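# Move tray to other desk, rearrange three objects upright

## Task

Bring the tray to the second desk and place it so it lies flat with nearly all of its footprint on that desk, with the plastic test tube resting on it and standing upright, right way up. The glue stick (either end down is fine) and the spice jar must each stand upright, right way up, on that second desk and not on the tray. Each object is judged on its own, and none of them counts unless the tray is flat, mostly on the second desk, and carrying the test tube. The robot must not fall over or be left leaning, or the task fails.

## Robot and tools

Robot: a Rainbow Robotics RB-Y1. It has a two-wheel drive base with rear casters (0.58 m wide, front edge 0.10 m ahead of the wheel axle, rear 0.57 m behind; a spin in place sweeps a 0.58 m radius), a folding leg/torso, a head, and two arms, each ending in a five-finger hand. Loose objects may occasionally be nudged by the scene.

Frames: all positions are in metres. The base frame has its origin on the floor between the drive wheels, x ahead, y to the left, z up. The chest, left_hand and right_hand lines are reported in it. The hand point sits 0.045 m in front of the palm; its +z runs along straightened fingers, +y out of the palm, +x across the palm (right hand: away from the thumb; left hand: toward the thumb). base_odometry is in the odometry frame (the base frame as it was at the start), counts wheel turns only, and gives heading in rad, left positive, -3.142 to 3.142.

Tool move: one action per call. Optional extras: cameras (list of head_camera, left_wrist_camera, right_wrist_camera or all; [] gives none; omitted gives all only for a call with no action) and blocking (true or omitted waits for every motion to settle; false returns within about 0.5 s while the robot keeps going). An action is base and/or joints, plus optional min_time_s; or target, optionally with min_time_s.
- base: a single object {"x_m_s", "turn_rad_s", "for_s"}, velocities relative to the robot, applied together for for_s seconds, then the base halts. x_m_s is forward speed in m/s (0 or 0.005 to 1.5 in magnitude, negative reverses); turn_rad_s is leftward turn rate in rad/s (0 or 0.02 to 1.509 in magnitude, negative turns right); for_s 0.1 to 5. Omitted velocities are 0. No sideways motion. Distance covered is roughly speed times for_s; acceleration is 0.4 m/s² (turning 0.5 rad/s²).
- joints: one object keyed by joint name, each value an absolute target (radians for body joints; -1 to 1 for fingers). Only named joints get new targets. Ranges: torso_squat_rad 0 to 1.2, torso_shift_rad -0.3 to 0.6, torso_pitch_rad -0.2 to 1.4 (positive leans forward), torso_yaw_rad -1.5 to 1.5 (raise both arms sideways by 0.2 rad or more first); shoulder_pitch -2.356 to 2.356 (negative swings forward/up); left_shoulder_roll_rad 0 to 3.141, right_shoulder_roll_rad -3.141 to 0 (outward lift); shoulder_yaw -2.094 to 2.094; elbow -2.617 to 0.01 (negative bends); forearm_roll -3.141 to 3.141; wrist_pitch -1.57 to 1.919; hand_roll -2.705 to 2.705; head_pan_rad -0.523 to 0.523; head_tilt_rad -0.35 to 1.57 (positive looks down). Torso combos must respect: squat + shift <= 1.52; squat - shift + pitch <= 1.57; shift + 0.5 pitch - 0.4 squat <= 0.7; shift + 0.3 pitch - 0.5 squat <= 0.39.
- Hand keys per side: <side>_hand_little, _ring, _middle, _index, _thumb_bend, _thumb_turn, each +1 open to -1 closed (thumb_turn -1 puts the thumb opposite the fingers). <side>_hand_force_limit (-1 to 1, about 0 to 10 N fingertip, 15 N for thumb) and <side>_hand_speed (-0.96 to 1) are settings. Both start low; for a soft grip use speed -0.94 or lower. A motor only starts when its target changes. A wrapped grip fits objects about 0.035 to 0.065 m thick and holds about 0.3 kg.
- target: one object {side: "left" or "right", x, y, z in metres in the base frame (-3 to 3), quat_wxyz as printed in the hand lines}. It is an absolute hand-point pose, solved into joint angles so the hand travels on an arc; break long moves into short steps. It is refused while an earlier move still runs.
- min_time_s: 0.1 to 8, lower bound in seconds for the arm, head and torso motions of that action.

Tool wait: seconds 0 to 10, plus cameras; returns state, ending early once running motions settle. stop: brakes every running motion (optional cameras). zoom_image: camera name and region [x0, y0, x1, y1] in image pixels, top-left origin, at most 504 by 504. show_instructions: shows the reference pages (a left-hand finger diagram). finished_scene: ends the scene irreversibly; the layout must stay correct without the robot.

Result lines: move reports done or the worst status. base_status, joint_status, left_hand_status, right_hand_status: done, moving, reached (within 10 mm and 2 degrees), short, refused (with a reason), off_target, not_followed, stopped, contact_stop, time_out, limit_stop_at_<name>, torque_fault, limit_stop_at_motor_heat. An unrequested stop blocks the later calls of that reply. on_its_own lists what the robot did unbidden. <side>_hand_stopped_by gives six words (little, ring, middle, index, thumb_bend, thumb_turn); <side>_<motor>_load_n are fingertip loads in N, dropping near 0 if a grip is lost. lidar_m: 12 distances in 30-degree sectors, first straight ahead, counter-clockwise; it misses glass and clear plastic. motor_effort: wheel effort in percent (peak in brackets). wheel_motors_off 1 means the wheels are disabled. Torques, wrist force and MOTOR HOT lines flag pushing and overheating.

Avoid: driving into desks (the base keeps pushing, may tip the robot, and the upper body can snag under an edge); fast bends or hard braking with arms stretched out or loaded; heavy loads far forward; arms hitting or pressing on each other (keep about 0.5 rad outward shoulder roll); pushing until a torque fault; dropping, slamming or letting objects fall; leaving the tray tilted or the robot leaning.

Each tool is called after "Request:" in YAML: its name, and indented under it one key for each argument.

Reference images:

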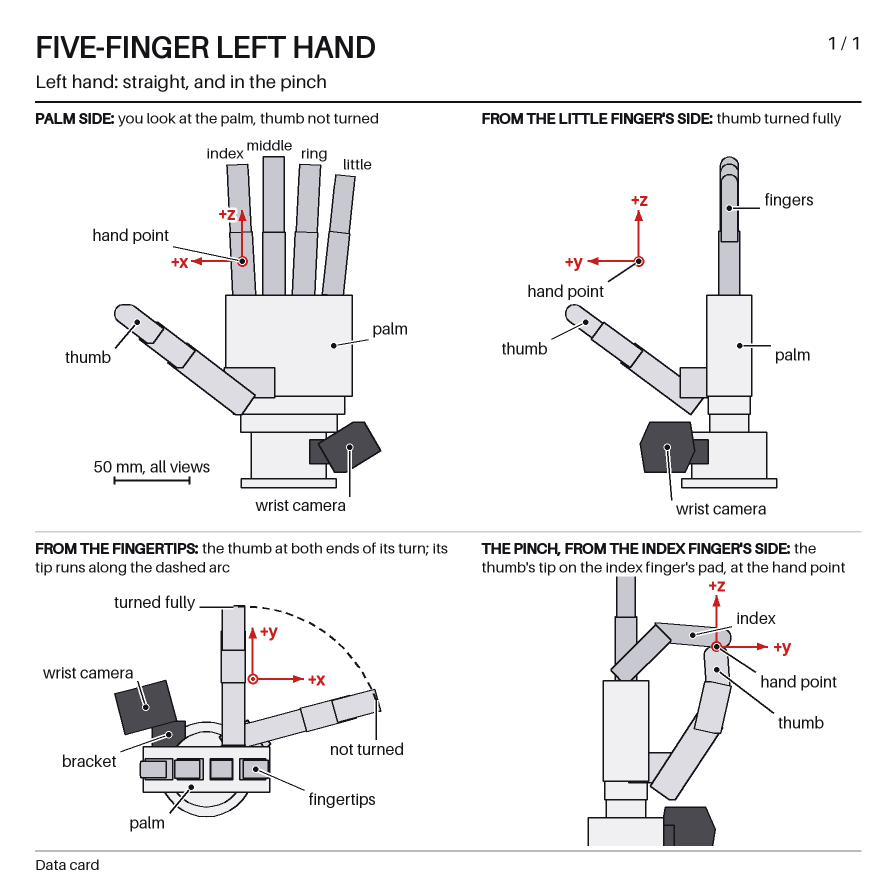

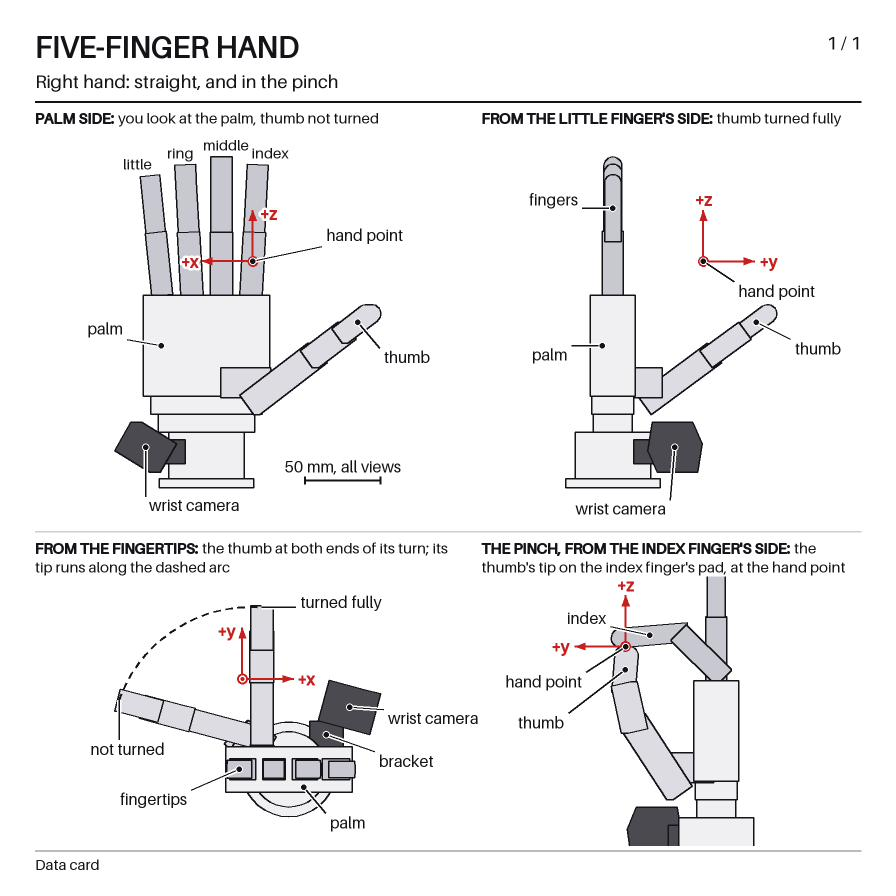

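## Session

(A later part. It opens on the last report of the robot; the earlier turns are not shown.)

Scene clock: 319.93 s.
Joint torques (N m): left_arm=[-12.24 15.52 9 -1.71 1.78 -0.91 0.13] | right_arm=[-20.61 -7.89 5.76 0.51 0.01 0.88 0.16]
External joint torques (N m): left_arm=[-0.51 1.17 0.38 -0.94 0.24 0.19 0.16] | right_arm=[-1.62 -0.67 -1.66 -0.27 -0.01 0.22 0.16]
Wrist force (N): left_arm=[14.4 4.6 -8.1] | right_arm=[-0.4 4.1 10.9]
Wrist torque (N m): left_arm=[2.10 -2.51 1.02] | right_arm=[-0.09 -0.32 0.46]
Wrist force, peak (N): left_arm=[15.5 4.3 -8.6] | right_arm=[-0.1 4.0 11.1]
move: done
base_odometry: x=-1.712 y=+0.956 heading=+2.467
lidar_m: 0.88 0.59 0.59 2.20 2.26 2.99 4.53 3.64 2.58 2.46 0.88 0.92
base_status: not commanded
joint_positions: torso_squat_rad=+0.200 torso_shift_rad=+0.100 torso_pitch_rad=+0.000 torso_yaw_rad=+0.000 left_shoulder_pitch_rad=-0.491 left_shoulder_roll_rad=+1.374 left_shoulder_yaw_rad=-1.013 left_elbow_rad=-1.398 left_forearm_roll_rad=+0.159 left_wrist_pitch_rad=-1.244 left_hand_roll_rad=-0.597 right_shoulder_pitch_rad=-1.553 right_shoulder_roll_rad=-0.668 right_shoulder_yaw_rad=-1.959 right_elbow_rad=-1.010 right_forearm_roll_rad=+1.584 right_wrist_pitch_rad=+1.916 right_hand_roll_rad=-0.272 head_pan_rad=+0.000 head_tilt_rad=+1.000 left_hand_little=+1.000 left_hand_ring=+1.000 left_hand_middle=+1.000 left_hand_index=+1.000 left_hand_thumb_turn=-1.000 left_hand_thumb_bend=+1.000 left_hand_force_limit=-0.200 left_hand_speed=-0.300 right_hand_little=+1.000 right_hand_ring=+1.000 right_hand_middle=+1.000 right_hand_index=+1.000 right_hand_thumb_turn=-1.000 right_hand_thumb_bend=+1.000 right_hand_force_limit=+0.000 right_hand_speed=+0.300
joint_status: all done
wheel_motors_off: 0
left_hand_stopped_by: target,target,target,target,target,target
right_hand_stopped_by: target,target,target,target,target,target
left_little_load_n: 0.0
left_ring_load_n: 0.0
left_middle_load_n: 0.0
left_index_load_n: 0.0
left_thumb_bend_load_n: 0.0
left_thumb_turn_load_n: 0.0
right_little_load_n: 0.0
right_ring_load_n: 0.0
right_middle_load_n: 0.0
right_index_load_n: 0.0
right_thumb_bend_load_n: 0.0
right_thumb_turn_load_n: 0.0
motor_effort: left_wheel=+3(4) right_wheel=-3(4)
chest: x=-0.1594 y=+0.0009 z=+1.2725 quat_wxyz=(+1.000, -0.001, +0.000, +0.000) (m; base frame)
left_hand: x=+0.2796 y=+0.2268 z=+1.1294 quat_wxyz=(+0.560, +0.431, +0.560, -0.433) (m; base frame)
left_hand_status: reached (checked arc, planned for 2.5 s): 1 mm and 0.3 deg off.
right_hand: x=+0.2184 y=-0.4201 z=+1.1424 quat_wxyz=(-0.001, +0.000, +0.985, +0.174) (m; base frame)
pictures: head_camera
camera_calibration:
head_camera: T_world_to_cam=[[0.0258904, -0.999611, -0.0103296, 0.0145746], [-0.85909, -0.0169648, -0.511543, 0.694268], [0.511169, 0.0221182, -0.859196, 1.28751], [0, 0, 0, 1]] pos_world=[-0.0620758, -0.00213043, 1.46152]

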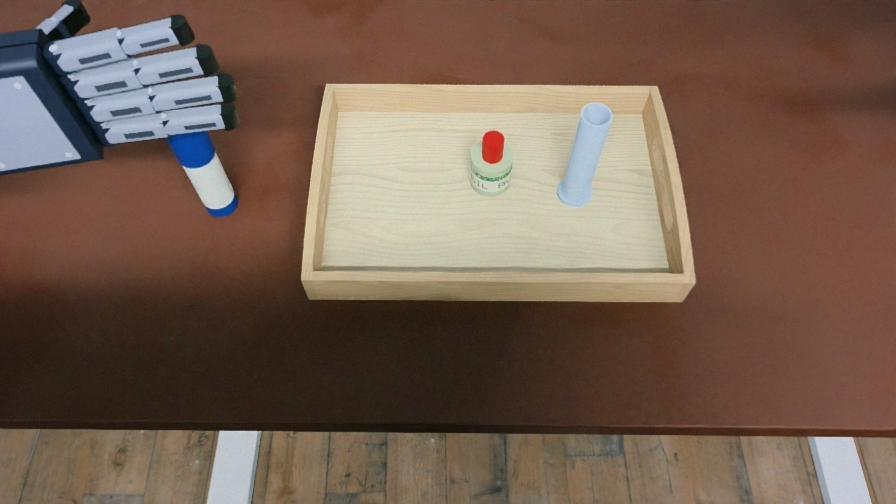

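Request:
move:
  cameras: []
  target: {"side":"left","x":0.24,"y":0.25,"z":1.22,"quat_wxyz":[0.561,0.4304,0.561,-0.4304]}
  min_time_s: 1.5

Request:
move:
  cameras: ["head_camera","left_wrist_camera"]
  joints: {"left_shoulder_pitch_rad":-0.7,"left_shoulder_roll_rad":0.3,"left_shoulder_yaw_rad":0,"left_elbow_rad":-1.4,"left_forearm_roll_rad":0,"left_wrist_pitch_rad":0.9,"left_hand_roll_rad":0,"left_hand_thumb_bend":0.45,"left_hand_index":0.5,"left_hand_middle":0.5}
  min_time_s: 3

Scene clock: 329.40 s.
Joint torques (N m): left_arm=[-8.26 16.1 8.92 -0.13 1.48 -1.17 0.07] | right_arm=[-20.73 -7.72 5.73 0.42 0.03 0.98 0.25]
External joint torques (N m): left_arm=[1.08 1 0.27 -0.75 -0.09 -0.1 0.1] | right_arm=[-1.74 -0.5 -1.68 -0.36 0.01 0.31 0.25]
Wrist force (N): left_arm=[15.1 4.4 -8.1] | right_arm=[-0.4 4.1 10.8]
Wrist torque (N m): left_arm=[2.11 -2.62 1.03] | right_arm=[-0.05 -0.32 0.47]
Wrist force, peak (N): left_arm=[15.1 4.7 -8.6] | right_arm=[-0.4 4.1 11.2]
move: done
base_odometry: x=-1.712 y=+0.956 heading=+2.467
lidar_m: 0.88 0.60 0.59 2.20 2.26 2.98 4.53 3.64 2.58 2.45 0.88 0.92
base_status: not commanded
joint_positions: torso_squat_rad=+0.200 torso_shift_rad=+0.100 torso_pitch_rad=+0.000 torso_yaw_rad=+0.000 left_shoulder_pitch_rad=-0.414 left_shoulder_roll_rad=+1.722 left_shoulder_yaw_rad=-0.939 left_elbow_rad=-1.673 left_forearm_roll_rad=+0.326 left_wrist_pitch_rad=-1.267 left_hand_roll_rad=-0.583 right_shoulder_pitch_rad=-1.553 right_shoulder_roll_rad=-0.668 right_shoulder_yaw_rad=-1.959 right_elbow_rad=-1.010 right_forearm_roll_rad=+1.584 right_wrist_pitch_rad=+1.916 right_hand_roll_rad=-0.272 head_pan_rad=+0.000 head_tilt_rad=+1.000 left_hand_little=+1.000 left_hand_ring=+1.000 left_hand_middle=+1.000 left_hand_index=+1.000 left_hand_thumb_turn=-1.000 left_hand_thumb_bend=+1.000 left_hand_force_limit=-0.200 left_hand_speed=-0.300 right_hand_little=+1.000 right_hand_ring=+1.000 right_hand_middle=+1.000 right_hand_index=+1.000 right_hand_thumb_turn=-1.000 right_hand_thumb_bend=+1.000 right_hand_force_limit=+0.000 right_hand_speed=+0.300
joint_status: all done
wheel_motors_off: 0
left_hand_stopped_by: target,target,target,target,target,target
right_hand_stopped_by: target,target,target,target,target,target
left_little_load_n: 0.0
left_ring_load_n: 0.0
left_middle_load_n: 0.0
left_index_load_n: 0.0
left_thumb_bend_load_n: 0.0
left_thumb_turn_load_n: 0.0
right_little_load_n: 0.0
right_ring_load_n: 0.0
right_middle_load_n: 0.0
right_index_load_n: 0.0
right_thumb_bend_load_n: 0.0
right_thumb_turn_load_n: 0.0
motor_effort: left_wheel=+3(4) right_wheel=-3(4)
chest: x=-0.1594 y=+0.0009 z=+1.2725 quat_wxyz=(+1.000, -0.001, +0.000, +0.000) (m; base frame)
left_hand: x=+0.2402 y=+0.2498 z=+1.2197 quat_wxyz=(+0.560, +0.431, +0.561, -0.431) (m; base frame)
left_hand_status: reached (checked arc, planned for 1.5 s): 0 mm and 0.1 deg off.
right_hand: x=+0.2184 y=-0.4201 z=+1.1424 quat_wxyz=(-0.001, +0.000, +0.985, +0.174) (m; base frame)
pictures: none
No camera images: "cameras" was empty.

Scene clock: 332.70 s.
Joint torques (N m): left_arm=[-20.22 5.29 3.43 -9.19 -0.51 -1.76 0.14] | right_arm=[-20.62 -7.71 5.61 0.44 -0.02 0.92 0.13]
External joint torques (N m): left_arm=[-0.41 -1.14 0.39 -0.32 -0.11 -0.03 0.16] | right_arm=[-1.63 -0.49 -1.8 -0.34 -0.04 0.25 0.14]
Wrist force (N): left_arm=[10.8 9.1 -6.7] | right_arm=[-0.5 4.0 10.7]
Wrist torque (N m): left_arm=[2.34 -2.21 0.67] | right_arm=[-0.10 -0.31 0.46]
Wrist force, peak (N): left_arm=[15.1 5.7 -9.0] | right_arm=[-0.3 4.2 11.0]
move: done
base_odometry: x=-1.712 y=+0.956 heading=+2.467
lidar_m: 0.88 0.60 0.59 2.20 2.26 2.99 4.53 3.64 2.58 2.46 0.88 0.92
base_status: not commanded
joint_positions: torso_squat_rad=+0.200 torso_shift_rad=+0.100 torso_pitch_rad=+0.000 torso_yaw_rad=+0.000 left_shoulder_pitch_rad=-0.700 left_shoulder_roll_rad=+0.300 left_shoulder_yaw_rad=+0.000 left_elbow_rad=-1.400 left_forearm_roll_rad=+0.000 left_wrist_pitch_rad=+0.900 left_hand_roll_rad=+0.000 right_shoulder_pitch_rad=-1.553 right_shoulder_roll_rad=-0.668 right_shoulder_yaw_rad=-1.959 right_elbow_rad=-1.010 right_forearm_roll_rad=+1.584 right_wrist_pitch_rad=+1.916 right_hand_roll_rad=-0.272 head_pan_rad=+0.000 head_tilt_rad=+1.000 left_hand_little=+1.000 left_hand_ring=+1.000 left_hand_middle=+0.500 left_hand_index=+0.500 left_hand_thumb_turn=-1.000 left_hand_thumb_bend=+0.450 left_hand_force_limit=-0.200 left_hand_speed=-0.300 right_hand_little=+1.000 right_hand_ring=+1.000 right_hand_middle=+1.000 right_hand_index=+1.000 right_hand_thumb_turn=-1.000 right_hand_thumb_bend=+1.000 right_hand_force_limit=+0.000 right_hand_speed=+0.300
joint_status: all done
wheel_motors_off: 0
left_hand_stopped_by: target,target,target,target,target,target
right_hand_stopped_by: target,target,target,target,target,target
left_little_load_n: 0.0
left_ring_load_n: 0.0
left_middle_load_n: 0.0
left_index_load_n: 0.0
left_thumb_bend_load_n: 0.0
left_thumb_turn_load_n: 0.0
right_little_load_n: 0.0
right_ring_load_n: 0.0
right_middle_load_n: 0.0
right_index_load_n: 0.0
right_thumb_bend_load_n: 0.0
right_thumb_turn_load_n: 0.0
motor_effort: left_wheel=+3(4) right_wheel=-3(4)
chest: x=-0.1594 y=+0.0009 z=+1.2725 quat_wxyz=(+1.000, -0.001, +0.000, +0.000) (m; base frame)
left_hand: x=+0.5133 y=+0.2464 z=+1.1025 quat_wxyz=(+0.477, -0.507, +0.649, -0.309) (m; base frame)
right_hand: x=+0.2184 y=-0.4201 z=+1.1424 quat_wxyz=(-0.001, +0.000, +0.985, +0.174) (m; base frame)
pictures: head_camera, left_wrist_camera
camera_calibration:
head_camera: T_world_to_cam=[[0.0258904, -0.999611, -0.0103296, 0.0145746], [-0.85909, -0.0169648, -0.511543, 0.694268], [0.511169, 0.0221182, -0.859196, 1.28751], [0, 0, 0, 1]] pos_world=[-0.0620758, -0.00213043, 1.46152]
left_wrist_camera: T_world_to_cam=[[0.314348, -0.526402, 0.789991, -0.903501], [-0.607627, -0.750943, -0.2586, 0.780907], [0.729366, -0.39873, -0.555914, 0.451735], [0, 0, 0, 1]] pos_world=[0.429034, 0.290932, 1.16683]

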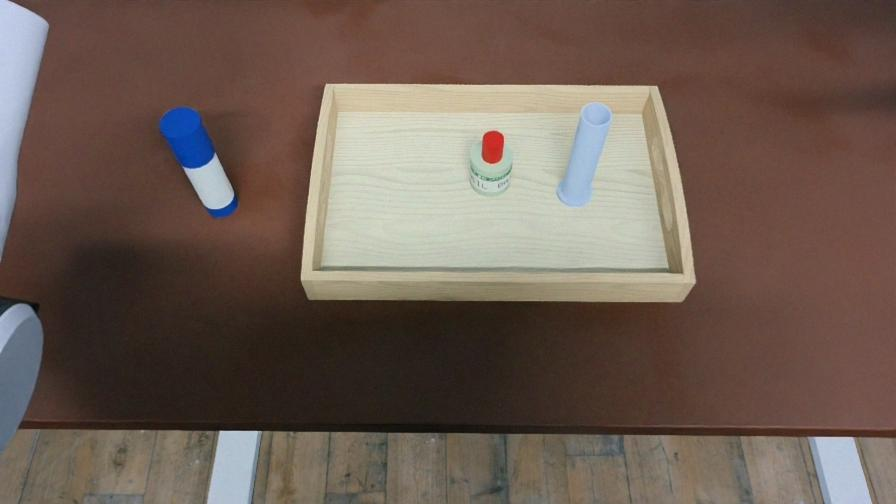

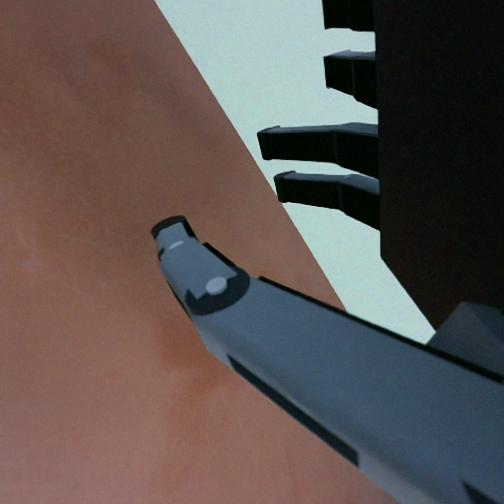

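Request:
move:
  target: {"side":"left","x":0.42,"y":0.2,"z":1.18,"quat_wxyz":[0.3799,-0.5964,0.5964,-0.3799]}
  min_time_s: 2
  cameras: ["head_camera","left_wrist_camera"]

Scene clock: 335.80 s.
Joint torques (N m): left_arm=[-15.91 3.75 3.3 -8.68 -0.28 -1.75 0.08] | right_arm=[-20.63 -7.8 5.66 0.43 0.02 1 0.22]
External joint torques (N m): left_arm=[1.17 -1.66 0.59 -1.88 0.03 0 0.09] | right_arm=[-1.64 -0.58 -1.75 -0.35 0 0.34 0.22]
Wrist force (N): left_arm=[9.1 10.1 -5.8] | right_arm=[-0.3 3.7 11.0]
Wrist torque (N m): left_arm=[2.40 -2.07 0.55] | right_arm=[-0.13 -0.34 0.46]
Wrist force, peak (N): left_arm=[10.9 10.0 -6.4] | right_arm=[-0.5 4.3 11.0]
move: done
base_odometry: x=-1.712 y=+0.956 heading=+2.467
lidar_m: 0.87 0.60 0.59 2.20 2.26 3.00 4.54 3.64 2.58 2.45 0.89 0.92
base_status: not commanded
joint_positions: torso_squat_rad=+0.200 torso_shift_rad=+0.100 torso_pitch_rad=+0.000 torso_yaw_rad=+0.000 left_shoulder_pitch_rad=-0.644 left_shoulder_roll_rad=+0.291 left_shoulder_yaw_rad=+0.076 left_elbow_rad=-1.928 left_forearm_roll_rad=+0.132 left_wrist_pitch_rad=+1.427 left_hand_roll_rad=+0.202 right_shoulder_pitch_rad=-1.553 right_shoulder_roll_rad=-0.668 right_shoulder_yaw_rad=-1.959 right_elbow_rad=-1.010 right_forearm_roll_rad=+1.584 right_wrist_pitch_rad=+1.916 right_hand_roll_rad=-0.272 head_pan_rad=+0.000 head_tilt_rad=+1.000 left_hand_little=+1.000 left_hand_ring=+1.000 left_hand_middle=+0.500 left_hand_index=+0.500 left_hand_thumb_turn=-1.000 left_hand_thumb_bend=+0.450 left_hand_force_limit=-0.200 left_hand_speed=-0.300 right_hand_little=+1.000 right_hand_ring=+1.000 right_hand_middle=+1.000 right_hand_index=+1.000 right_hand_thumb_turn=-1.000 right_hand_thumb_bend=+1.000 right_hand_force_limit=+0.000 right_hand_speed=+0.300
joint_status: all done
wheel_motors_off: 0
left_hand_stopped_by: target,target,target,target,target,target
right_hand_stopped_by: target,target,target,target,target,target
left_little_load_n: 0.0
left_ring_load_n: 0.0
left_middle_load_n: 0.0
left_index_load_n: 0.0
left_thumb_bend_load_n: 0.0
left_thumb_turn_load_n: 0.0
right_little_load_n: 0.0
right_ring_load_n: 0.0
right_middle_load_n: 0.0
right_index_load_n: 0.0
right_thumb_bend_load_n: 0.0
right_thumb_turn_load_n: 0.0
motor_effort: left_wheel=+3(4) right_wheel=-3(4)
chest: x=-0.1594 y=+0.0009 z=+1.2725 quat_wxyz=(+1.000, -0.001, +0.000, +0.000) (m; base frame)
left_hand: x=+0.4204 y=+0.2000 z=+1.1797 quat_wxyz=(+0.380, -0.596, +0.597, -0.380) (m; base frame)
left_hand_status: reached (checked arc, planned for 2.0 s): 0 mm and 0.0 deg off.
right_hand: x=+0.2184 y=-0.4201 z=+1.1424 quat_wxyz=(-0.001, +0.000, +0.985, +0.174) (m; base frame)
pictures: head_camera, left_wrist_camera
camera_calibration:
head_camera: T_world_to_cam=[[0.0258904, -0.999611, -0.0103296, 0.0145746], [-0.85909, -0.0169648, -0.511543, 0.694268], [0.511169, 0.0221182, -0.859196, 1.28751], [0, 0, 0, 1]] pos_world=[-0.0620758, -0.00213043, 1.46152]
left_wrist_camera: T_world_to_cam=[[0.381158, -0.25006, 0.89005, -1.16107], [-0.582028, -0.812901, 0.0208651, 0.381618], [0.718305, -0.525987, -0.455385, 0.455395], [0, 0, 0, 1]] pos_world=[0.33755, 0.259414, 1.23283]

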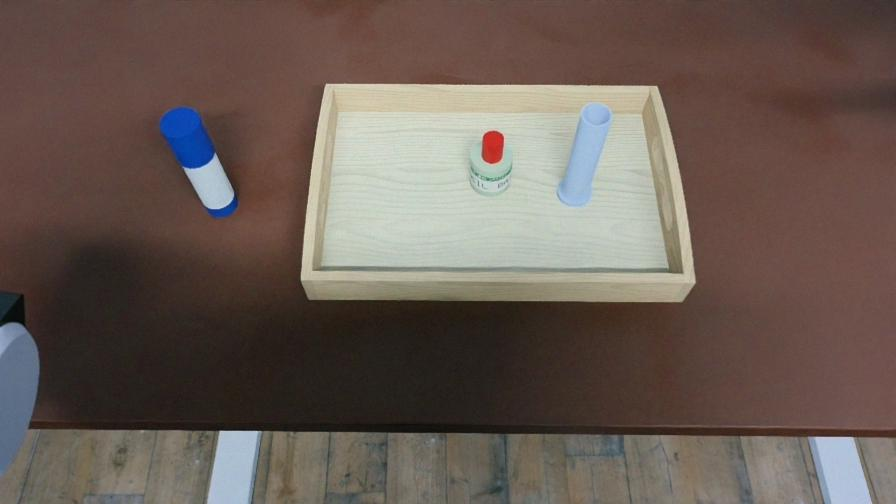

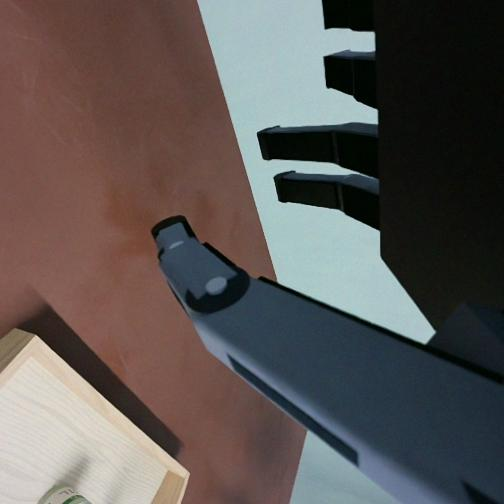

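Request:
move:
  target: {"side":"left","x":0.34,"y":0.03,"z":1.16,"quat_wxyz":[0.3799,-0.5964,0.5964,-0.3799]}
  min_time_s: 2
  cameras: ["head_camera","left_wrist_camera"]

Request:
move:
  target: {"side":"left","x":0.303,"y":-0.037,"z":1.12,"quat_wxyz":[0.3799,-0.5964,0.5964,-0.3799]}
  min_time_s: 2
  cameras: ["head_camera","left_wrist_camera"]

Scene clock: 338.40 s.
Joint torques (N m): left_arm=[-13 -3.11 0.71 -8.08 -0.89 -1.38 0.08] | right_arm=[-20.65 -7.91 5.74 0.36 -0.03 0.97 0.11]
External joint torques (N m): left_arm=[1.2 -1.28 -1.48 -1.69 -0.12 0.21 0.09] | right_arm=[-1.65 -0.7 -1.67 -0.41 -0.06 0.31 0.12]
Wrist force (N): left_arm=[9.1 9.9 -5.4] | right_arm=[-0.4 3.9 10.7]
Wrist torque (N m): left_arm=[2.42 -2.10 0.55] | right_arm=[-0.10 -0.33 0.46]
Wrist force, peak (N): left_arm=[9.3 10.6 -6.2] | right_arm=[-0.4 4.2 11.1]
move: done
base_odometry: x=-1.712 y=+0.956 heading=+2.467
lidar_m: 0.88 0.61 0.59 2.20 2.26 2.99 4.53 3.64 2.58 2.46 0.88 0.92
base_status: not commanded
joint_positions: torso_squat_rad=+0.200 torso_shift_rad=+0.100 torso_pitch_rad=+0.000 torso_yaw_rad=+0.000 left_shoulder_pitch_rad=-0.601 left_shoulder_roll_rad=+0.000 left_shoulder_yaw_rad=-0.402 left_elbow_rad=-2.106 left_forearm_roll_rad=-0.351 left_wrist_pitch_rad=+1.634 left_hand_roll_rad=+0.470 right_shoulder_pitch_rad=-1.553 right_shoulder_roll_rad=-0.668 right_shoulder_yaw_rad=-1.959 right_elbow_rad=-1.010 right_forearm_roll_rad=+1.584 right_wrist_pitch_rad=+1.916 right_hand_roll_rad=-0.272 head_pan_rad=+0.000 head_tilt_rad=+1.000 left_hand_little=+1.000 left_hand_ring=+1.000 left_hand_middle=+0.500 left_hand_index=+0.500 left_hand_thumb_turn=-1.000 left_hand_thumb_bend=+0.450 left_hand_force_limit=-0.200 left_hand_speed=-0.300 right_hand_little=+1.000 right_hand_ring=+1.000 right_hand_middle=+1.000 right_hand_index=+1.000 right_hand_thumb_turn=-1.000 right_hand_thumb_bend=+1.000 right_hand_force_limit=+0.000 right_hand_speed=+0.300
joint_status: all done
wheel_motors_off: 0
left_hand_stopped_by: target,target,target,target,target,target
right_hand_stopped_by: target,target,target,target,target,target
left_little_load_n: 0.0
left_ring_load_n: 0.0
left_middle_load_n: 0.0
left_index_load_n: 0.0
left_thumb_bend_load_n: 0.0
left_thumb_turn_load_n: 0.0
right_little_load_n: -0.5
right_ring_load_n: 0.0
right_middle_load_n: 0.0
right_index_load_n: 0.0
right_thumb_bend_load_n: 0.0
right_thumb_turn_load_n: 0.0
motor_effort: left_wheel=+2(4) right_wheel=-3(4)
chest: x=-0.1594 y=+0.0009 z=+1.2725 quat_wxyz=(+1.000, -0.001, +0.000, +0.000) (m; base frame)
left_hand: x=+0.3399 y=+0.0303 z=+1.1603 quat_wxyz=(+0.380, -0.596, +0.597, -0.381) (m; base frame)
left_hand_status: reached (checked arc, planned for 2.0 s): 0 mm and 0.1 deg off.
right_hand: x=+0.2184 y=-0.4201 z=+1.1424 quat_wxyz=(-0.001, +0.000, +0.985, +0.174) (m; base frame)
pictures: head_camera, left_wrist_camera
camera_calibration:
head_camera: T_world_to_cam=[[0.0258904, -0.999611, -0.0103296, 0.0145746], [-0.85909, -0.0169648, -0.511543, 0.694268], [0.511169, 0.0221182, -0.859196, 1.28751], [0, 0, 0, 1]] pos_world=[-0.0620758, -0.00213043, 1.46152]
left_wrist_camera: T_world_to_cam=[[0.379678, -0.25012, 0.890665, -1.15584], [-0.583592, -0.81178, 0.0208096, 0.197733], [0.71782, -0.527686, -0.454183, 0.41387], [0, 0, 0, 1]] pos_world=[0.257158, 0.0898103, 1.21332]

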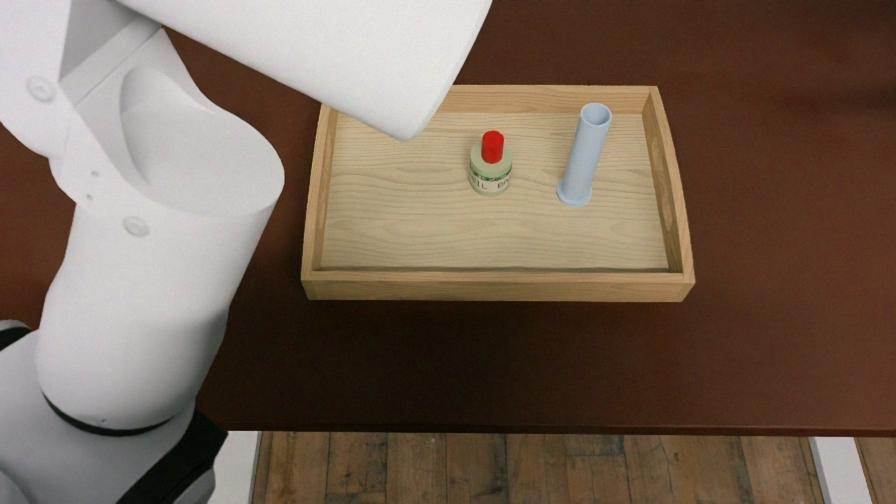

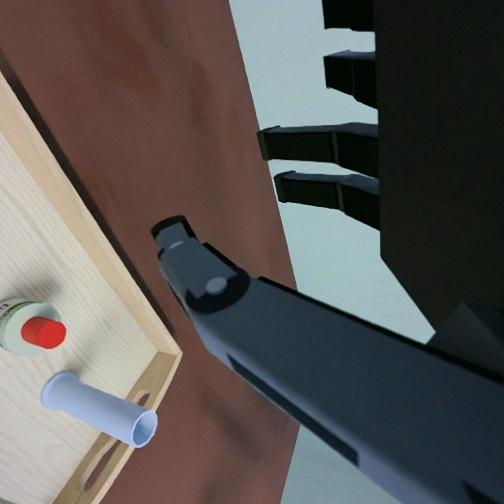

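Scene clock: 340.73 s.
Joint torques (N m): left_arm=[-12.24 -4.47 1.82 -6.79 -1.42 -0.93 0.1] | right_arm=[-20.61 -7.99 5.82 0.47 -0.02 0.91 0.2]
External joint torques (N m): left_arm=[0.78 -0.52 -1.63 -0.07 -0.25 0.38 0.1] | right_arm=[-1.62 -0.78 -1.59 -0.31 -0.05 0.24 0.21]
Wrist force (N): left_arm=[8.8 10.1 -5.7] | right_arm=[-0.4 4.0 10.7]
Wrist torque (N m): left_arm=[2.40 -2.05 0.52] | right_arm=[-0.07 -0.32 0.46]
Wrist force, peak (N): left_arm=[9.1 10.1 -6.7] | right_arm=[-0.4 4.0 11.1]
move: done
base_odometry: x=-1.712 y=+0.956 heading=+2.467
lidar_m: 0.87 0.60 0.59 2.20 2.26 2.99 4.53 3.64 2.58 2.46 0.89 0.93
base_status: not commanded
joint_positions: torso_squat_rad=+0.200 torso_shift_rad=+0.100 torso_pitch_rad=+0.000 torso_yaw_rad=+0.000 left_shoulder_pitch_rad=-0.600 left_shoulder_roll_rad=+0.000 left_shoulder_yaw_rad=-0.715 left_elbow_rad=-2.030 left_forearm_roll_rad=-0.479 left_wrist_pitch_rad=+1.677 left_hand_roll_rad=+0.754 right_shoulder_pitch_rad=-1.553 right_shoulder_roll_rad=-0.668 right_shoulder_yaw_rad=-1.959 right_elbow_rad=-1.010 right_forearm_roll_rad=+1.584 right_wrist_pitch_rad=+1.916 right_hand_roll_rad=-0.272 head_pan_rad=+0.000 head_tilt_rad=+1.000 left_hand_little=+1.000 left_hand_ring=+1.000 left_hand_middle=+0.500 left_hand_index=+0.500 left_hand_thumb_turn=-1.000 left_hand_thumb_bend=+0.450 left_hand_force_limit=-0.200 left_hand_speed=-0.300 right_hand_little=+1.000 right_hand_ring=+1.000 right_hand_middle=+1.000 right_hand_index=+1.000 right_hand_thumb_turn=-1.000 right_hand_thumb_bend=+1.000 right_hand_force_limit=+0.000 right_hand_speed=+0.300
joint_status: all done
wheel_motors_off: 0
left_hand_stopped_by: target,target,target,target,target,target
right_hand_stopped_by: target,target,target,target,target,target
left_little_load_n: 0.0
left_ring_load_n: 0.0
left_middle_load_n: 0.0
left_index_load_n: 0.0
left_thumb_bend_load_n: 0.0
left_thumb_turn_load_n: 0.0
right_little_load_n: 0.0
right_ring_load_n: 0.0
right_middle_load_n: 0.0
right_index_load_n: 0.0
right_thumb_bend_load_n: 0.0
right_thumb_turn_load_n: 0.0
motor_effort: left_wheel=+3(4) right_wheel=-3(4)
chest: x=-0.1594 y=+0.0009 z=+1.2725 quat_wxyz=(+1.000, -0.001, +0.000, +0.000) (m; base frame)
left_hand: x=+0.3031 y=-0.0368 z=+1.1201 quat_wxyz=(+0.380, -0.596, +0.596, -0.380) (m; base frame)
left_hand_status: reached (checked arc, planned for 2.0 s): 0 mm and 0.0 deg off.
right_hand: x=+0.2184 y=-0.4201 z=+1.1424 quat_wxyz=(-0.001, +0.000, +0.985, +0.174) (m; base frame)
pictures: head_camera, left_wrist_camera
camera_calibration:
head_camera: T_world_to_cam=[[0.0258904, -0.999611, -0.0103296, 0.0145746], [-0.85909, -0.0169648, -0.511543, 0.694268], [0.511169, 0.0221182, -0.859196, 1.28751], [0, 0, 0, 1]] pos_world=[-0.0620758, -0.00213043, 1.46152]
left_wrist_camera: T_world_to_cam=[[0.380253, -0.249574, 0.890573, -1.12282], [-0.582162, -0.812807, 0.0207882, 0.122157], [0.718675, -0.526363, -0.454365, 0.386712], [0, 0, 0, 1]] pos_world=[0.220151, 0.0226128, 1.17312]

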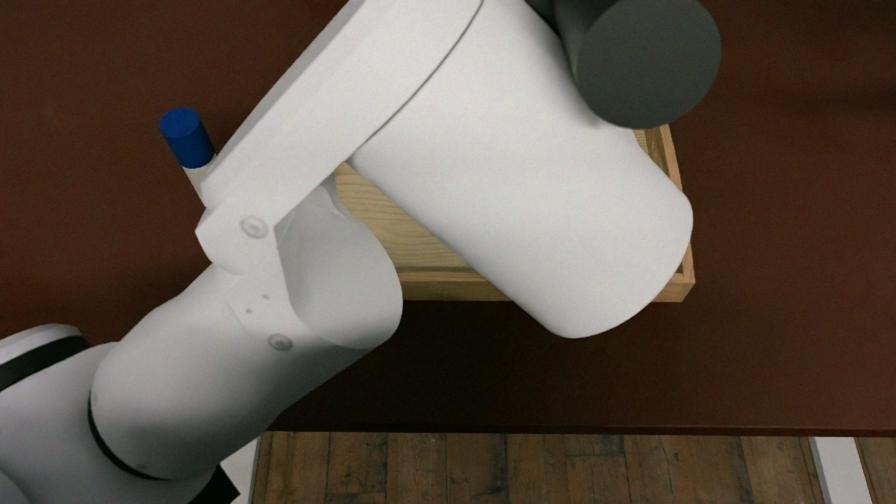

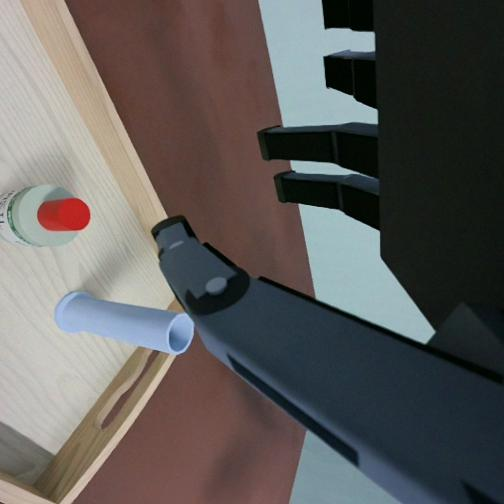

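Request:
zoom_image:
  camera: "left_wrist_camera"
  region: [0, 140, 200, 360]

Scaled by 2.291 from the camera's 504x504 image, which has a finer 720x720 frame.

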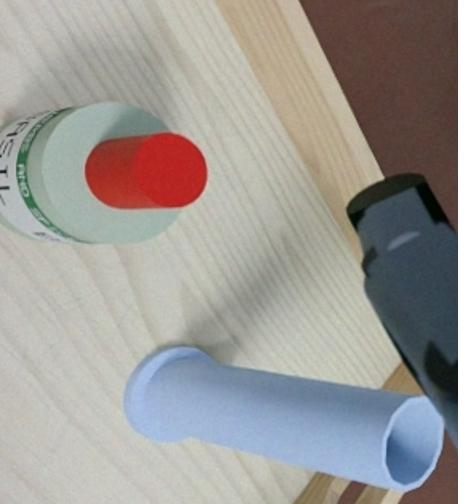

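Request:
move:
  target: {"side":"left","x":0.303,"y":-0.034,"z":1.06,"quat_wxyz":[0.3799,-0.5964,0.5964,-0.3799]}
  min_time_s: 2
  cameras: ["left_wrist_camera"]

Request:
zoom_image:
  camera: "left_wrist_camera"
  region: [0, 140, 300, 360]

Scene clock: 345.47 s.
Joint torques (N m): left_arm=[-11.34 -3.24 1.69 -7.67 -1.58 -1.21 0.14] | right_arm=[-20.64 -7.83 5.89 0.39 -0.1 0.89 0.21]
External joint torques (N m): left_arm=[0.99 1.11 -1.88 -0.06 -0.27 -0.06 0.14] | right_arm=[-1.64 -0.62 -1.52 -0.38 -0.12 0.23 0.22]
Wrist force (N): left_arm=[8.7 10.0 -5.6] | right_arm=[-0.3 4.0 10.8]
Wrist torque (N m): left_arm=[2.41 -1.99 0.50] | right_arm=[-0.11 -0.34 0.46]
Wrist force, peak (N): left_arm=[9.3 10.2 -6.7] | right_arm=[-0.3 4.1 11.1]
move: done
base_odometry: x=-1.712 y=+0.956 heading=+2.467
lidar_m: 0.87 0.60 0.59 2.20 2.26 2.99 4.54 3.64 2.58 2.46 0.89 0.92
base_status: not commanded
joint_positions: torso_squat_rad=+0.200 torso_shift_rad=+0.100 torso_pitch_rad=+0.000 torso_yaw_rad=+0.000 left_shoulder_pitch_rad=-0.479 left_shoulder_roll_rad=+0.066 left_shoulder_yaw_rad=-0.808 left_elbow_rad=-1.965 left_forearm_roll_rad=-0.524 left_wrist_pitch_rad=+1.525 left_hand_roll_rad=+0.879 right_shoulder_pitch_rad=-1.553 right_shoulder_roll_rad=-0.668 right_shoulder_yaw_rad=-1.959 right_elbow_rad=-1.010 right_forearm_roll_rad=+1.584 right_wrist_pitch_rad=+1.916 right_hand_roll_rad=-0.272 head_pan_rad=+0.000 head_tilt_rad=+1.000 left_hand_little=+1.000 left_hand_ring=+1.000 left_hand_middle=+0.500 left_hand_index=+0.500 left_hand_thumb_turn=-1.000 left_hand_thumb_bend=+0.450 left_hand_force_limit=-0.200 left_hand_speed=-0.300 right_hand_little=+1.000 right_hand_ring=+1.000 right_hand_middle=+1.000 right_hand_index=+1.000 right_hand_thumb_turn=-1.000 right_hand_thumb_bend=+1.000 right_hand_force_limit=+0.000 right_hand_speed=+0.300
joint_status: all done
wheel_motors_off: 0
left_hand_stopped_by: target,target,target,target,target,target
right_hand_stopped_by: target,target,target,target,target,target
left_little_load_n: 0.0
left_ring_load_n: 0.0
left_middle_load_n: 0.0
left_index_load_n: 0.0
left_thumb_bend_load_n: 0.0
left_thumb_turn_load_n: 0.0
right_little_load_n: 0.0
right_ring_load_n: 0.0
right_middle_load_n: 0.0
right_index_load_n: 0.0
right_thumb_bend_load_n: 0.0
right_thumb_turn_load_n: 0.0
motor_effort: left_wheel=+3(4) right_wheel=-3(4)
chest: x=-0.1594 y=+0.0009 z=+1.2725 quat_wxyz=(+1.000, -0.001, +0.000, +0.000) (m; base frame)
left_hand: x=+0.3023 y=-0.0338 z=+1.0604 quat_wxyz=(+0.379, -0.596, +0.597, -0.380) (m; base frame)
left_hand_status: reached (checked arc, planned for 2.0 s): 1 mm and 0.1 deg off.
right_hand: x=+0.2184 y=-0.4201 z=+1.1424 quat_wxyz=(-0.001, +0.000, +0.985, +0.174) (m; base frame)
pictures: left_wrist_camera
camera_calibration:
left_wrist_camera: T_world_to_cam=[[0.381545, -0.250265, 0.889826, -1.0682], [-0.583, -0.812186, 0.0215532, 0.124801], [0.717311, -0.526992, -0.45579, 0.363542], [0, 0, 0, 1]] pos_world=[0.219553, 0.0256118, 1.11352]

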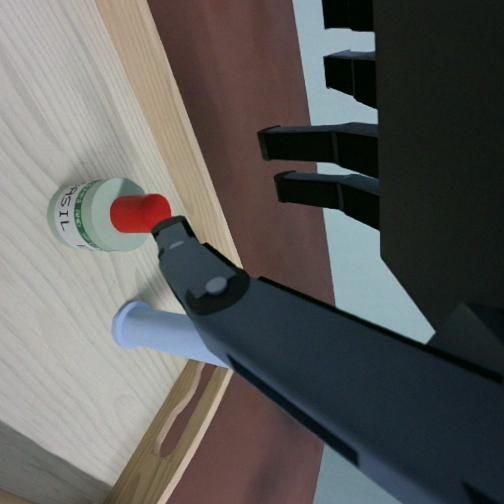

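Scaled by 1.680 from the camera's 504x504 image, which has a finer 720x720 frame.

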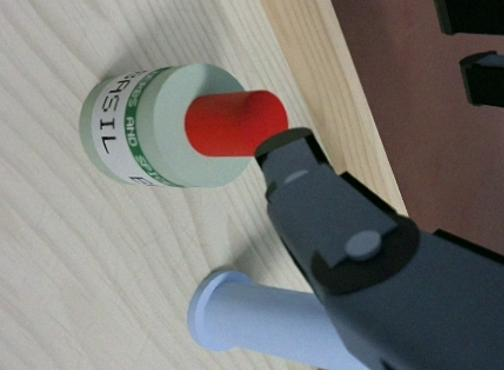

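Request:
move:
  target: {"side":"left","x":0.297,"y":-0.031,"z":1.06,"quat_wxyz":[0.3265,-0.6272,0.6272,-0.3265]}
  min_time_s: 2
  cameras: ["left_wrist_camera"]

Request:
zoom_image:
  camera: "left_wrist_camera"
  region: [0, 140, 300, 360]

Scene clock: 350.53 s.
Joint torques (N m): left_arm=[-13.77 -5.63 3.57 -7.53 -1.08 -0.94 -0.25] | right_arm=[-20.88 -7.78 5.55 0.53 -0.03 0.96 0.16]
External joint torques (N m): left_arm=[-0.38 -1.66 0.42 -0.21 -0.04 0.25 -0.24] | right_arm=[-1.88 -0.56 -1.86 -0.25 -0.06 0.3 0.16]
Wrist force (N): left_arm=[9.2 9.4 -5.3] | right_arm=[-0.3 4.0 10.9]
Wrist torque (N m): left_arm=[2.32 -2.06 0.49] | right_arm=[-0.08 -0.33 0.47]
Wrist force, peak (N): left_arm=[9.3 9.7 -6.6] | right_arm=[-0.3 4.2 11.1]
move: done
base_odometry: x=-1.712 y=+0.956 heading=+2.467
lidar_m: 0.87 0.60 0.59 2.20 2.26 2.99 4.53 3.64 2.58 2.46 0.88 0.93
base_status: not commanded
joint_positions: torso_squat_rad=+0.200 torso_shift_rad=+0.100 torso_pitch_rad=+0.000 torso_yaw_rad=+0.000 left_shoulder_pitch_rad=-0.557 left_shoulder_roll_rad=+0.002 left_shoulder_yaw_rad=-0.666 left_elbow_rad=-1.931 left_forearm_roll_rad=-0.355 left_wrist_pitch_rad=+1.655 left_hand_roll_rad=+0.757 right_shoulder_pitch_rad=-1.553 right_shoulder_roll_rad=-0.668 right_shoulder_yaw_rad=-1.959 right_elbow_rad=-1.010 right_forearm_roll_rad=+1.584 right_wrist_pitch_rad=+1.916 right_hand_roll_rad=-0.272 head_pan_rad=+0.000 head_tilt_rad=+1.000 left_hand_little=+1.000 left_hand_ring=+1.000 left_hand_middle=+0.500 left_hand_index=+0.500 left_hand_thumb_turn=-1.000 left_hand_thumb_bend=+0.450 left_hand_force_limit=-0.200 left_hand_speed=-0.300 right_hand_little=+1.000 right_hand_ring=+1.000 right_hand_middle=+1.000 right_hand_index=+1.000 right_hand_thumb_turn=-1.000 right_hand_thumb_bend=+1.000 right_hand_force_limit=+0.000 right_hand_speed=+0.300
joint_status: all done
wheel_motors_off: 0
left_hand_stopped_by: target,target,target,target,target,target
right_hand_stopped_by: target,target,target,target,target,target
left_little_load_n: 0.5
left_ring_load_n: 0.0
left_middle_load_n: 0.0
left_index_load_n: 0.0
left_thumb_bend_load_n: 0.0
left_thumb_turn_load_n: 0.0
right_little_load_n: 0.0
right_ring_load_n: 0.0
right_middle_load_n: 0.0
right_index_load_n: 0.0
right_thumb_bend_load_n: 0.0
right_thumb_turn_load_n: 0.5
motor_effort: left_wheel=+3(4) right_wheel=-3(4)
chest: x=-0.1594 y=+0.0009 z=+1.2725 quat_wxyz=(+1.000, -0.001, +0.000, +0.000) (m; base frame)
left_hand: x=+0.2964 y=-0.0311 z=+1.0599 quat_wxyz=(+0.326, -0.627, +0.627, -0.327) (m; base frame)
left_hand_status: reached (checked arc, planned for 2.0 s): 1 mm and 0.1 deg off.
right_hand: x=+0.2184 y=-0.4201 z=+1.1424 quat_wxyz=(-0.001, +0.000, +0.985, +0.174) (m; base frame)
pictures: left_wrist_camera
camera_calibration:
left_wrist_camera: T_world_to_cam=[[0.528636, -0.24924, 0.811433, -1.02543], [-0.570246, -0.812367, 0.12198, 0.0134215], [0.628779, -0.527199, -0.571575, 0.517995], [0, 0, 0, 1]] pos_world=[0.22403, 0.0284111, 1.12651]

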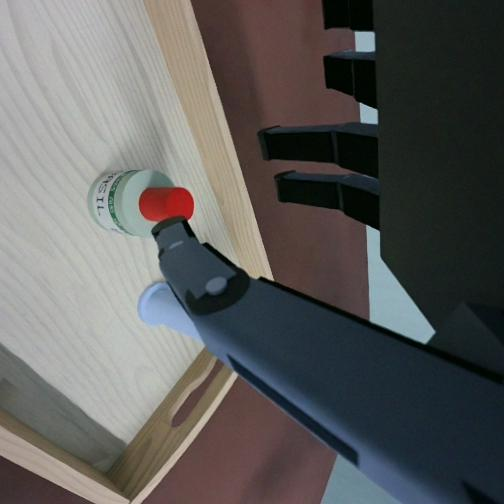

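Scaled by 1.680 from the camera's 504x504 image, which has a finer 720x720 frame.

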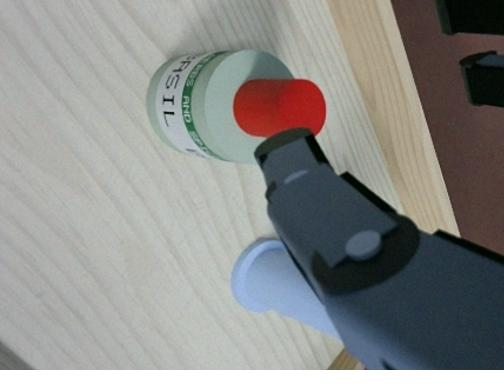

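Request:
move:
  joints: {"left_hand_thumb_bend":0.52,"left_hand_index":0.55,"left_hand_middle":0.55}
  cameras: []

Request:
move:
  target: {"side":"left","x":0.293,"y":-0.030,"z":1.03,"quat_wxyz":[0.3265,-0.6272,0.6272,-0.3265]}
  min_time_s: 2
  cameras: ["left_wrist_camera"]

Request:
zoom_image:
  camera: "left_wrist_camera"
  region: [60, 100, 380, 340]

Scene clock: 355.97 s.
Joint torques (N m): left_arm=[-14.22 -5.77 3.92 -7.32 -0.86 -0.87 -0.57] | right_arm=[-20.64 -7.83 5.75 0.41 -0.08 0.92 0.21]
External joint torques (N m): left_arm=[-0.83 -1.8 0.77 0 0.18 0.32 -0.57] | right_arm=[-1.64 -0.61 -1.66 -0.37 -0.11 0.26 0.21]
Wrist force (N): left_arm=[8.9 8.8 -5.4] | right_arm=[-0.3 4.0 10.7]
Wrist torque (N m): left_arm=[2.22 -1.98 0.46] | right_arm=[-0.08 -0.33 0.46]
Wrist force, peak (N): left_arm=[9.9 9.5 -5.2] | right_arm=[-0.3 4.2 11.1]
move: done
base_odometry: x=-1.712 y=+0.956 heading=+2.467
lidar_m: 0.87 0.60 0.60 2.20 2.26 2.99 4.54 3.64 2.58 2.45 0.88 0.92
base_status: not commanded
joint_positions: torso_squat_rad=+0.200 torso_shift_rad=+0.100 torso_pitch_rad=+0.000 torso_yaw_rad=+0.000 left_shoulder_pitch_rad=-0.557 left_shoulder_roll_rad=+0.002 left_shoulder_yaw_rad=-0.666 left_elbow_rad=-1.931 left_forearm_roll_rad=-0.355 left_wrist_pitch_rad=+1.655 left_hand_roll_rad=+0.757 right_shoulder_pitch_rad=-1.553 right_shoulder_roll_rad=-0.668 right_shoulder_yaw_rad=-1.959 right_elbow_rad=-1.010 right_forearm_roll_rad=+1.584 right_wrist_pitch_rad=+1.916 right_hand_roll_rad=-0.272 head_pan_rad=+0.000 head_tilt_rad=+1.000 left_hand_little=+1.000 left_hand_ring=+1.000 left_hand_middle=+0.550 left_hand_index=+0.550 left_hand_thumb_turn=-1.000 left_hand_thumb_bend=+0.520 left_hand_force_limit=-0.200 left_hand_speed=-0.300 right_hand_little=+1.000 right_hand_ring=+1.000 right_hand_middle=+1.000 right_hand_index=+1.000 right_hand_thumb_turn=-1.000 right_hand_thumb_bend=+1.000 right_hand_force_limit=+0.000 right_hand_speed=+0.300
joint_status: all done
wheel_motors_off: 0
left_hand_stopped_by: target,target,target,target,target,target
right_hand_stopped_by: target,target,target,target,target,target
left_little_load_n: 0.0
left_ring_load_n: 0.0
left_middle_load_n: 0.0
left_index_load_n: 0.0
left_thumb_bend_load_n: 0.0
left_thumb_turn_load_n: 0.0
right_little_load_n: 0.0
right_ring_load_n: 0.0
right_middle_load_n: 0.0
right_index_load_n: 0.0
right_thumb_bend_load_n: 0.0
right_thumb_turn_load_n: 0.0
motor_effort: left_wheel=+3(3) right_wheel=-3(4)
chest: x=-0.1594 y=+0.0009 z=+1.2725 quat_wxyz=(+1.000, -0.001, +0.000, +0.000) (m; base frame)
left_hand: x=+0.2964 y=-0.0311 z=+1.0599 quat_wxyz=(+0.326, -0.627, +0.627, -0.327) (m; base frame)
right_hand: x=+0.2184 y=-0.4201 z=+1.1424 quat_wxyz=(-0.001, +0.000, +0.985, +0.174) (m; base frame)
pictures: none
No camera images: "cameras" was empty.

Scene clock: 358.30 s.
Joint torques (N m): left_arm=[-11.76 -3.09 1.06 -7.64 -1.28 -1.21 0.18] | right_arm=[-20.63 -7.76 5.8 0.41 -0.03 0.99 0.18]
External joint torques (N m): left_arm=[1.15 1.21 -2.08 0.08 -0.18 -0.08 0.19] | right_arm=[-1.64 -0.54 -1.61 -0.37 -0.05 0.32 0.19]
Wrist force (N): left_arm=[9.4 8.8 -4.9] | right_arm=[-0.5 3.9 10.9]
Wrist torque (N m): left_arm=[2.24 -2.10 0.60] | right_arm=[-0.09 -0.31 0.45]
Wrist force, peak (N): left_arm=[9.6 9.4 -5.7] | right_arm=[-0.6 4.1 11.1]
move: done
base_odometry: x=-1.712 y=+0.956 heading=+2.467
lidar_m: 0.88 0.60 0.59 2.20 2.26 2.99 4.53 3.64 2.58 2.45 0.89 0.92
base_status: not commanded
joint_positions: torso_squat_rad=+0.200 torso_shift_rad=+0.100 torso_pitch_rad=+0.000 torso_yaw_rad=+0.000 left_shoulder_pitch_rad=-0.493 left_shoulder_roll_rad=+0.027 left_shoulder_yaw_rad=-0.714 left_elbow_rad=-1.904 left_forearm_roll_rad=-0.381 left_wrist_pitch_rad=+1.579 left_hand_roll_rad=+0.806 right_shoulder_pitch_rad=-1.553 right_shoulder_roll_rad=-0.668 right_shoulder_yaw_rad=-1.959 right_elbow_rad=-1.010 right_forearm_roll_rad=+1.584 right_wrist_pitch_rad=+1.916 right_hand_roll_rad=-0.272 head_pan_rad=+0.000 head_tilt_rad=+1.000 left_hand_little=+1.000 left_hand_ring=+1.000 left_hand_middle=+0.550 left_hand_index=+0.550 left_hand_thumb_turn=-1.000 left_hand_thumb_bend=+0.520 left_hand_force_limit=-0.200 left_hand_speed=-0.300 right_hand_little=+1.000 right_hand_ring=+1.000 right_hand_middle=+1.000 right_hand_index=+1.000 right_hand_thumb_turn=-1.000 right_hand_thumb_bend=+1.000 right_hand_force_limit=+0.000 right_hand_speed=+0.300
joint_status: all done
wheel_motors_off: 0
left_hand_stopped_by: target,target,target,target,target,target
right_hand_stopped_by: target,target,target,target,target,target
left_little_load_n: 0.0
left_ring_load_n: 0.0
left_middle_load_n: 0.0
left_index_load_n: 0.0
left_thumb_bend_load_n: 0.5
left_thumb_turn_load_n: 0.0
right_little_load_n: 0.0
right_ring_load_n: 0.0
right_middle_load_n: 0.0
right_index_load_n: 0.0
right_thumb_bend_load_n: 0.0
right_thumb_turn_load_n: 0.0
motor_effort: left_wheel=+3(4) right_wheel=-4(4)
chest: x=-0.1594 y=+0.0009 z=+1.2725 quat_wxyz=(+1.000, -0.001, +0.000, +0.000) (m; base frame)
left_hand: x=+0.2929 y=-0.0301 z=+1.0302 quat_wxyz=(+0.326, -0.627, +0.627, -0.327) (m; base frame)
left_hand_status: reached (checked arc, planned for 2.0 s): 0 mm and 0.0 deg off.
right_hand: x=+0.2184 y=-0.4201 z=+1.1424 quat_wxyz=(-0.001, +0.000, +0.985, +0.174) (m; base frame)
pictures: left_wrist_camera
camera_calibration:
left_wrist_camera: T_world_to_cam=[[0.529583, -0.249368, 0.810776, -0.998741], [-0.56957, -0.812833, 0.122032, 0.0155862], [0.628595, -0.52642, -0.572496, 0.504727], [0, 0, 0, 1]] pos_world=[0.220526, 0.0293127, 1.09681]

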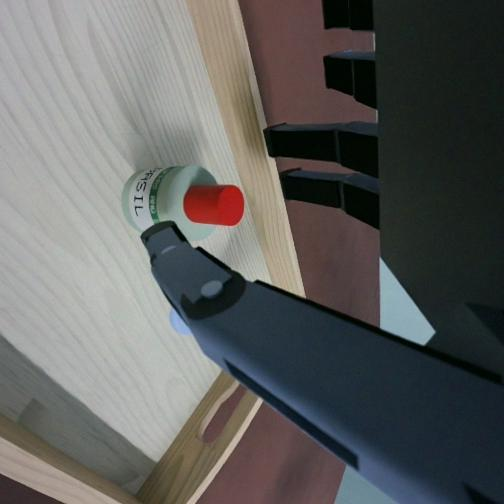

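Scaled by 1.575 from the camera's 504x504 image, which has a finer 720x720 frame.

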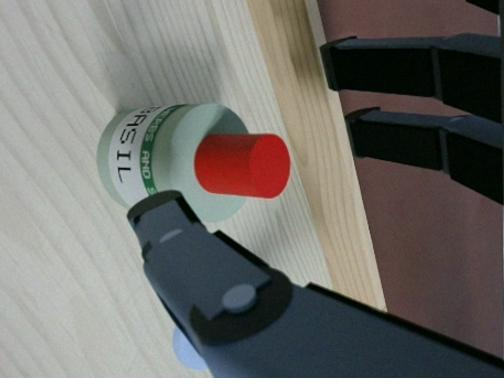

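Request:
move:
  target: {"side":"left","x":0.293,"y":-0.032,"z":1.012,"quat_wxyz":[0.3265,-0.6272,0.6272,-0.3265]}
  min_time_s: 1.5
  cameras: ["left_wrist_camera"]

Request:
zoom_image:
  camera: "left_wrist_camera"
  region: [60, 100, 380, 340]

Scene clock: 360.97 s.
Joint torques (N m): left_arm=[-11.69 -3.07 1.33 -8.08 -1.45 -1.27 0.18] | right_arm=[-20.69 -7.84 5.61 0.45 -0.04 0.97 0.17]
External joint torques (N m): left_arm=[1.05 1.44 -1.8 -0.14 -0.33 -0.18 0.19] | right_arm=[-1.7 -0.63 -1.8 -0.32 -0.06 0.3 0.17]
Wrist force (N): left_arm=[9.6 9.1 -5.1] | right_arm=[-0.5 4.1 10.8]
Wrist torque (N m): left_arm=[2.25 -2.14 0.62] | right_arm=[-0.06 -0.30 0.45]
Wrist force, peak (N): left_arm=[9.1 10.0 -5.2] | right_arm=[-0.5 4.0 11.1]
move: done
base_odometry: x=-1.712 y=+0.956 heading=+2.467
lidar_m: 0.88 0.60 0.59 2.20 2.26 2.99 4.53 3.64 2.57 2.45 0.89 0.92
base_status: not commanded
joint_positions: torso_squat_rad=+0.200 torso_shift_rad=+0.100 torso_pitch_rad=+0.000 torso_yaw_rad=+0.000 left_shoulder_pitch_rad=-0.466 left_shoulder_roll_rad=+0.034 left_shoulder_yaw_rad=-0.739 left_elbow_rad=-1.866 left_forearm_roll_rad=-0.397 left_wrist_pitch_rad=+1.527 left_hand_roll_rad=+0.841 right_shoulder_pitch_rad=-1.553 right_shoulder_roll_rad=-0.668 right_shoulder_yaw_rad=-1.959 right_elbow_rad=-1.010 right_forearm_roll_rad=+1.584 right_wrist_pitch_rad=+1.916 right_hand_roll_rad=-0.272 head_pan_rad=+0.000 head_tilt_rad=+1.000 left_hand_little=+1.000 left_hand_ring=+1.000 left_hand_middle=+0.550 left_hand_index=+0.550 left_hand_thumb_turn=-1.000 left_hand_thumb_bend=+0.520 left_hand_force_limit=-0.200 left_hand_speed=-0.300 right_hand_little=+1.000 right_hand_ring=+1.000 right_hand_middle=+1.000 right_hand_index=+1.000 right_hand_thumb_turn=-1.000 right_hand_thumb_bend=+1.000 right_hand_force_limit=+0.000 right_hand_speed=+0.300
joint_status: all done
wheel_motors_off: 0
left_hand_stopped_by: target,target,target,target,target,target
right_hand_stopped_by: target,target,target,target,target,target
left_little_load_n: 0.0
left_ring_load_n: -0.5
left_middle_load_n: 0.0
left_index_load_n: 0.0
left_thumb_bend_load_n: 0.0
left_thumb_turn_load_n: 0.0
right_little_load_n: 0.0
right_ring_load_n: 0.0
right_middle_load_n: 0.0
right_index_load_n: 0.0
right_thumb_bend_load_n: 0.0
right_thumb_turn_load_n: 0.0
motor_effort: left_wheel=+4(4) right_wheel=-3(4)
chest: x=-0.1594 y=+0.0009 z=+1.2725 quat_wxyz=(+1.000, -0.001, +0.000, +0.000) (m; base frame)
left_hand: x=+0.2930 y=-0.0321 z=+1.0122 quat_wxyz=(+0.326, -0.627, +0.627, -0.327) (m; base frame)
left_hand_status: reached (checked arc, planned for 1.5 s): 0 mm and 0.0 deg off.
right_hand: x=+0.2184 y=-0.4201 z=+1.1424 quat_wxyz=(-0.001, +0.000, +0.985, +0.174) (m; base frame)
pictures: left_wrist_camera
camera_calibration:
left_wrist_camera: T_world_to_cam=[[0.529581, -0.249298, 0.810799, -0.984725], [-0.569507, -0.812876, 0.122042, 0.0161901], [0.628654, -0.526386, -0.572461, 0.493254], [0, 0, 0, 1]] pos_world=[0.220626, 0.0273127, 1.07881]

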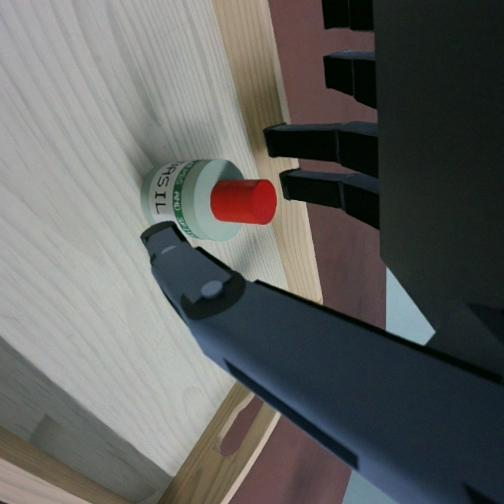

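Scaled by 1.575 from the camera's 504x504 image, which has a finer 720x720 frame.

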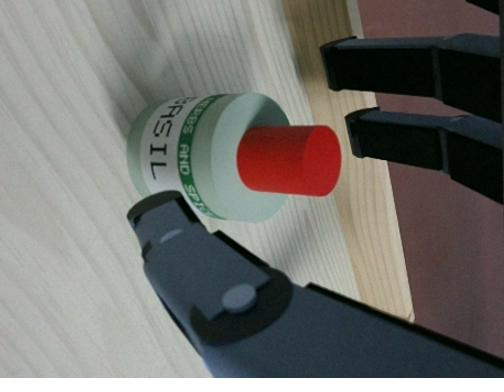

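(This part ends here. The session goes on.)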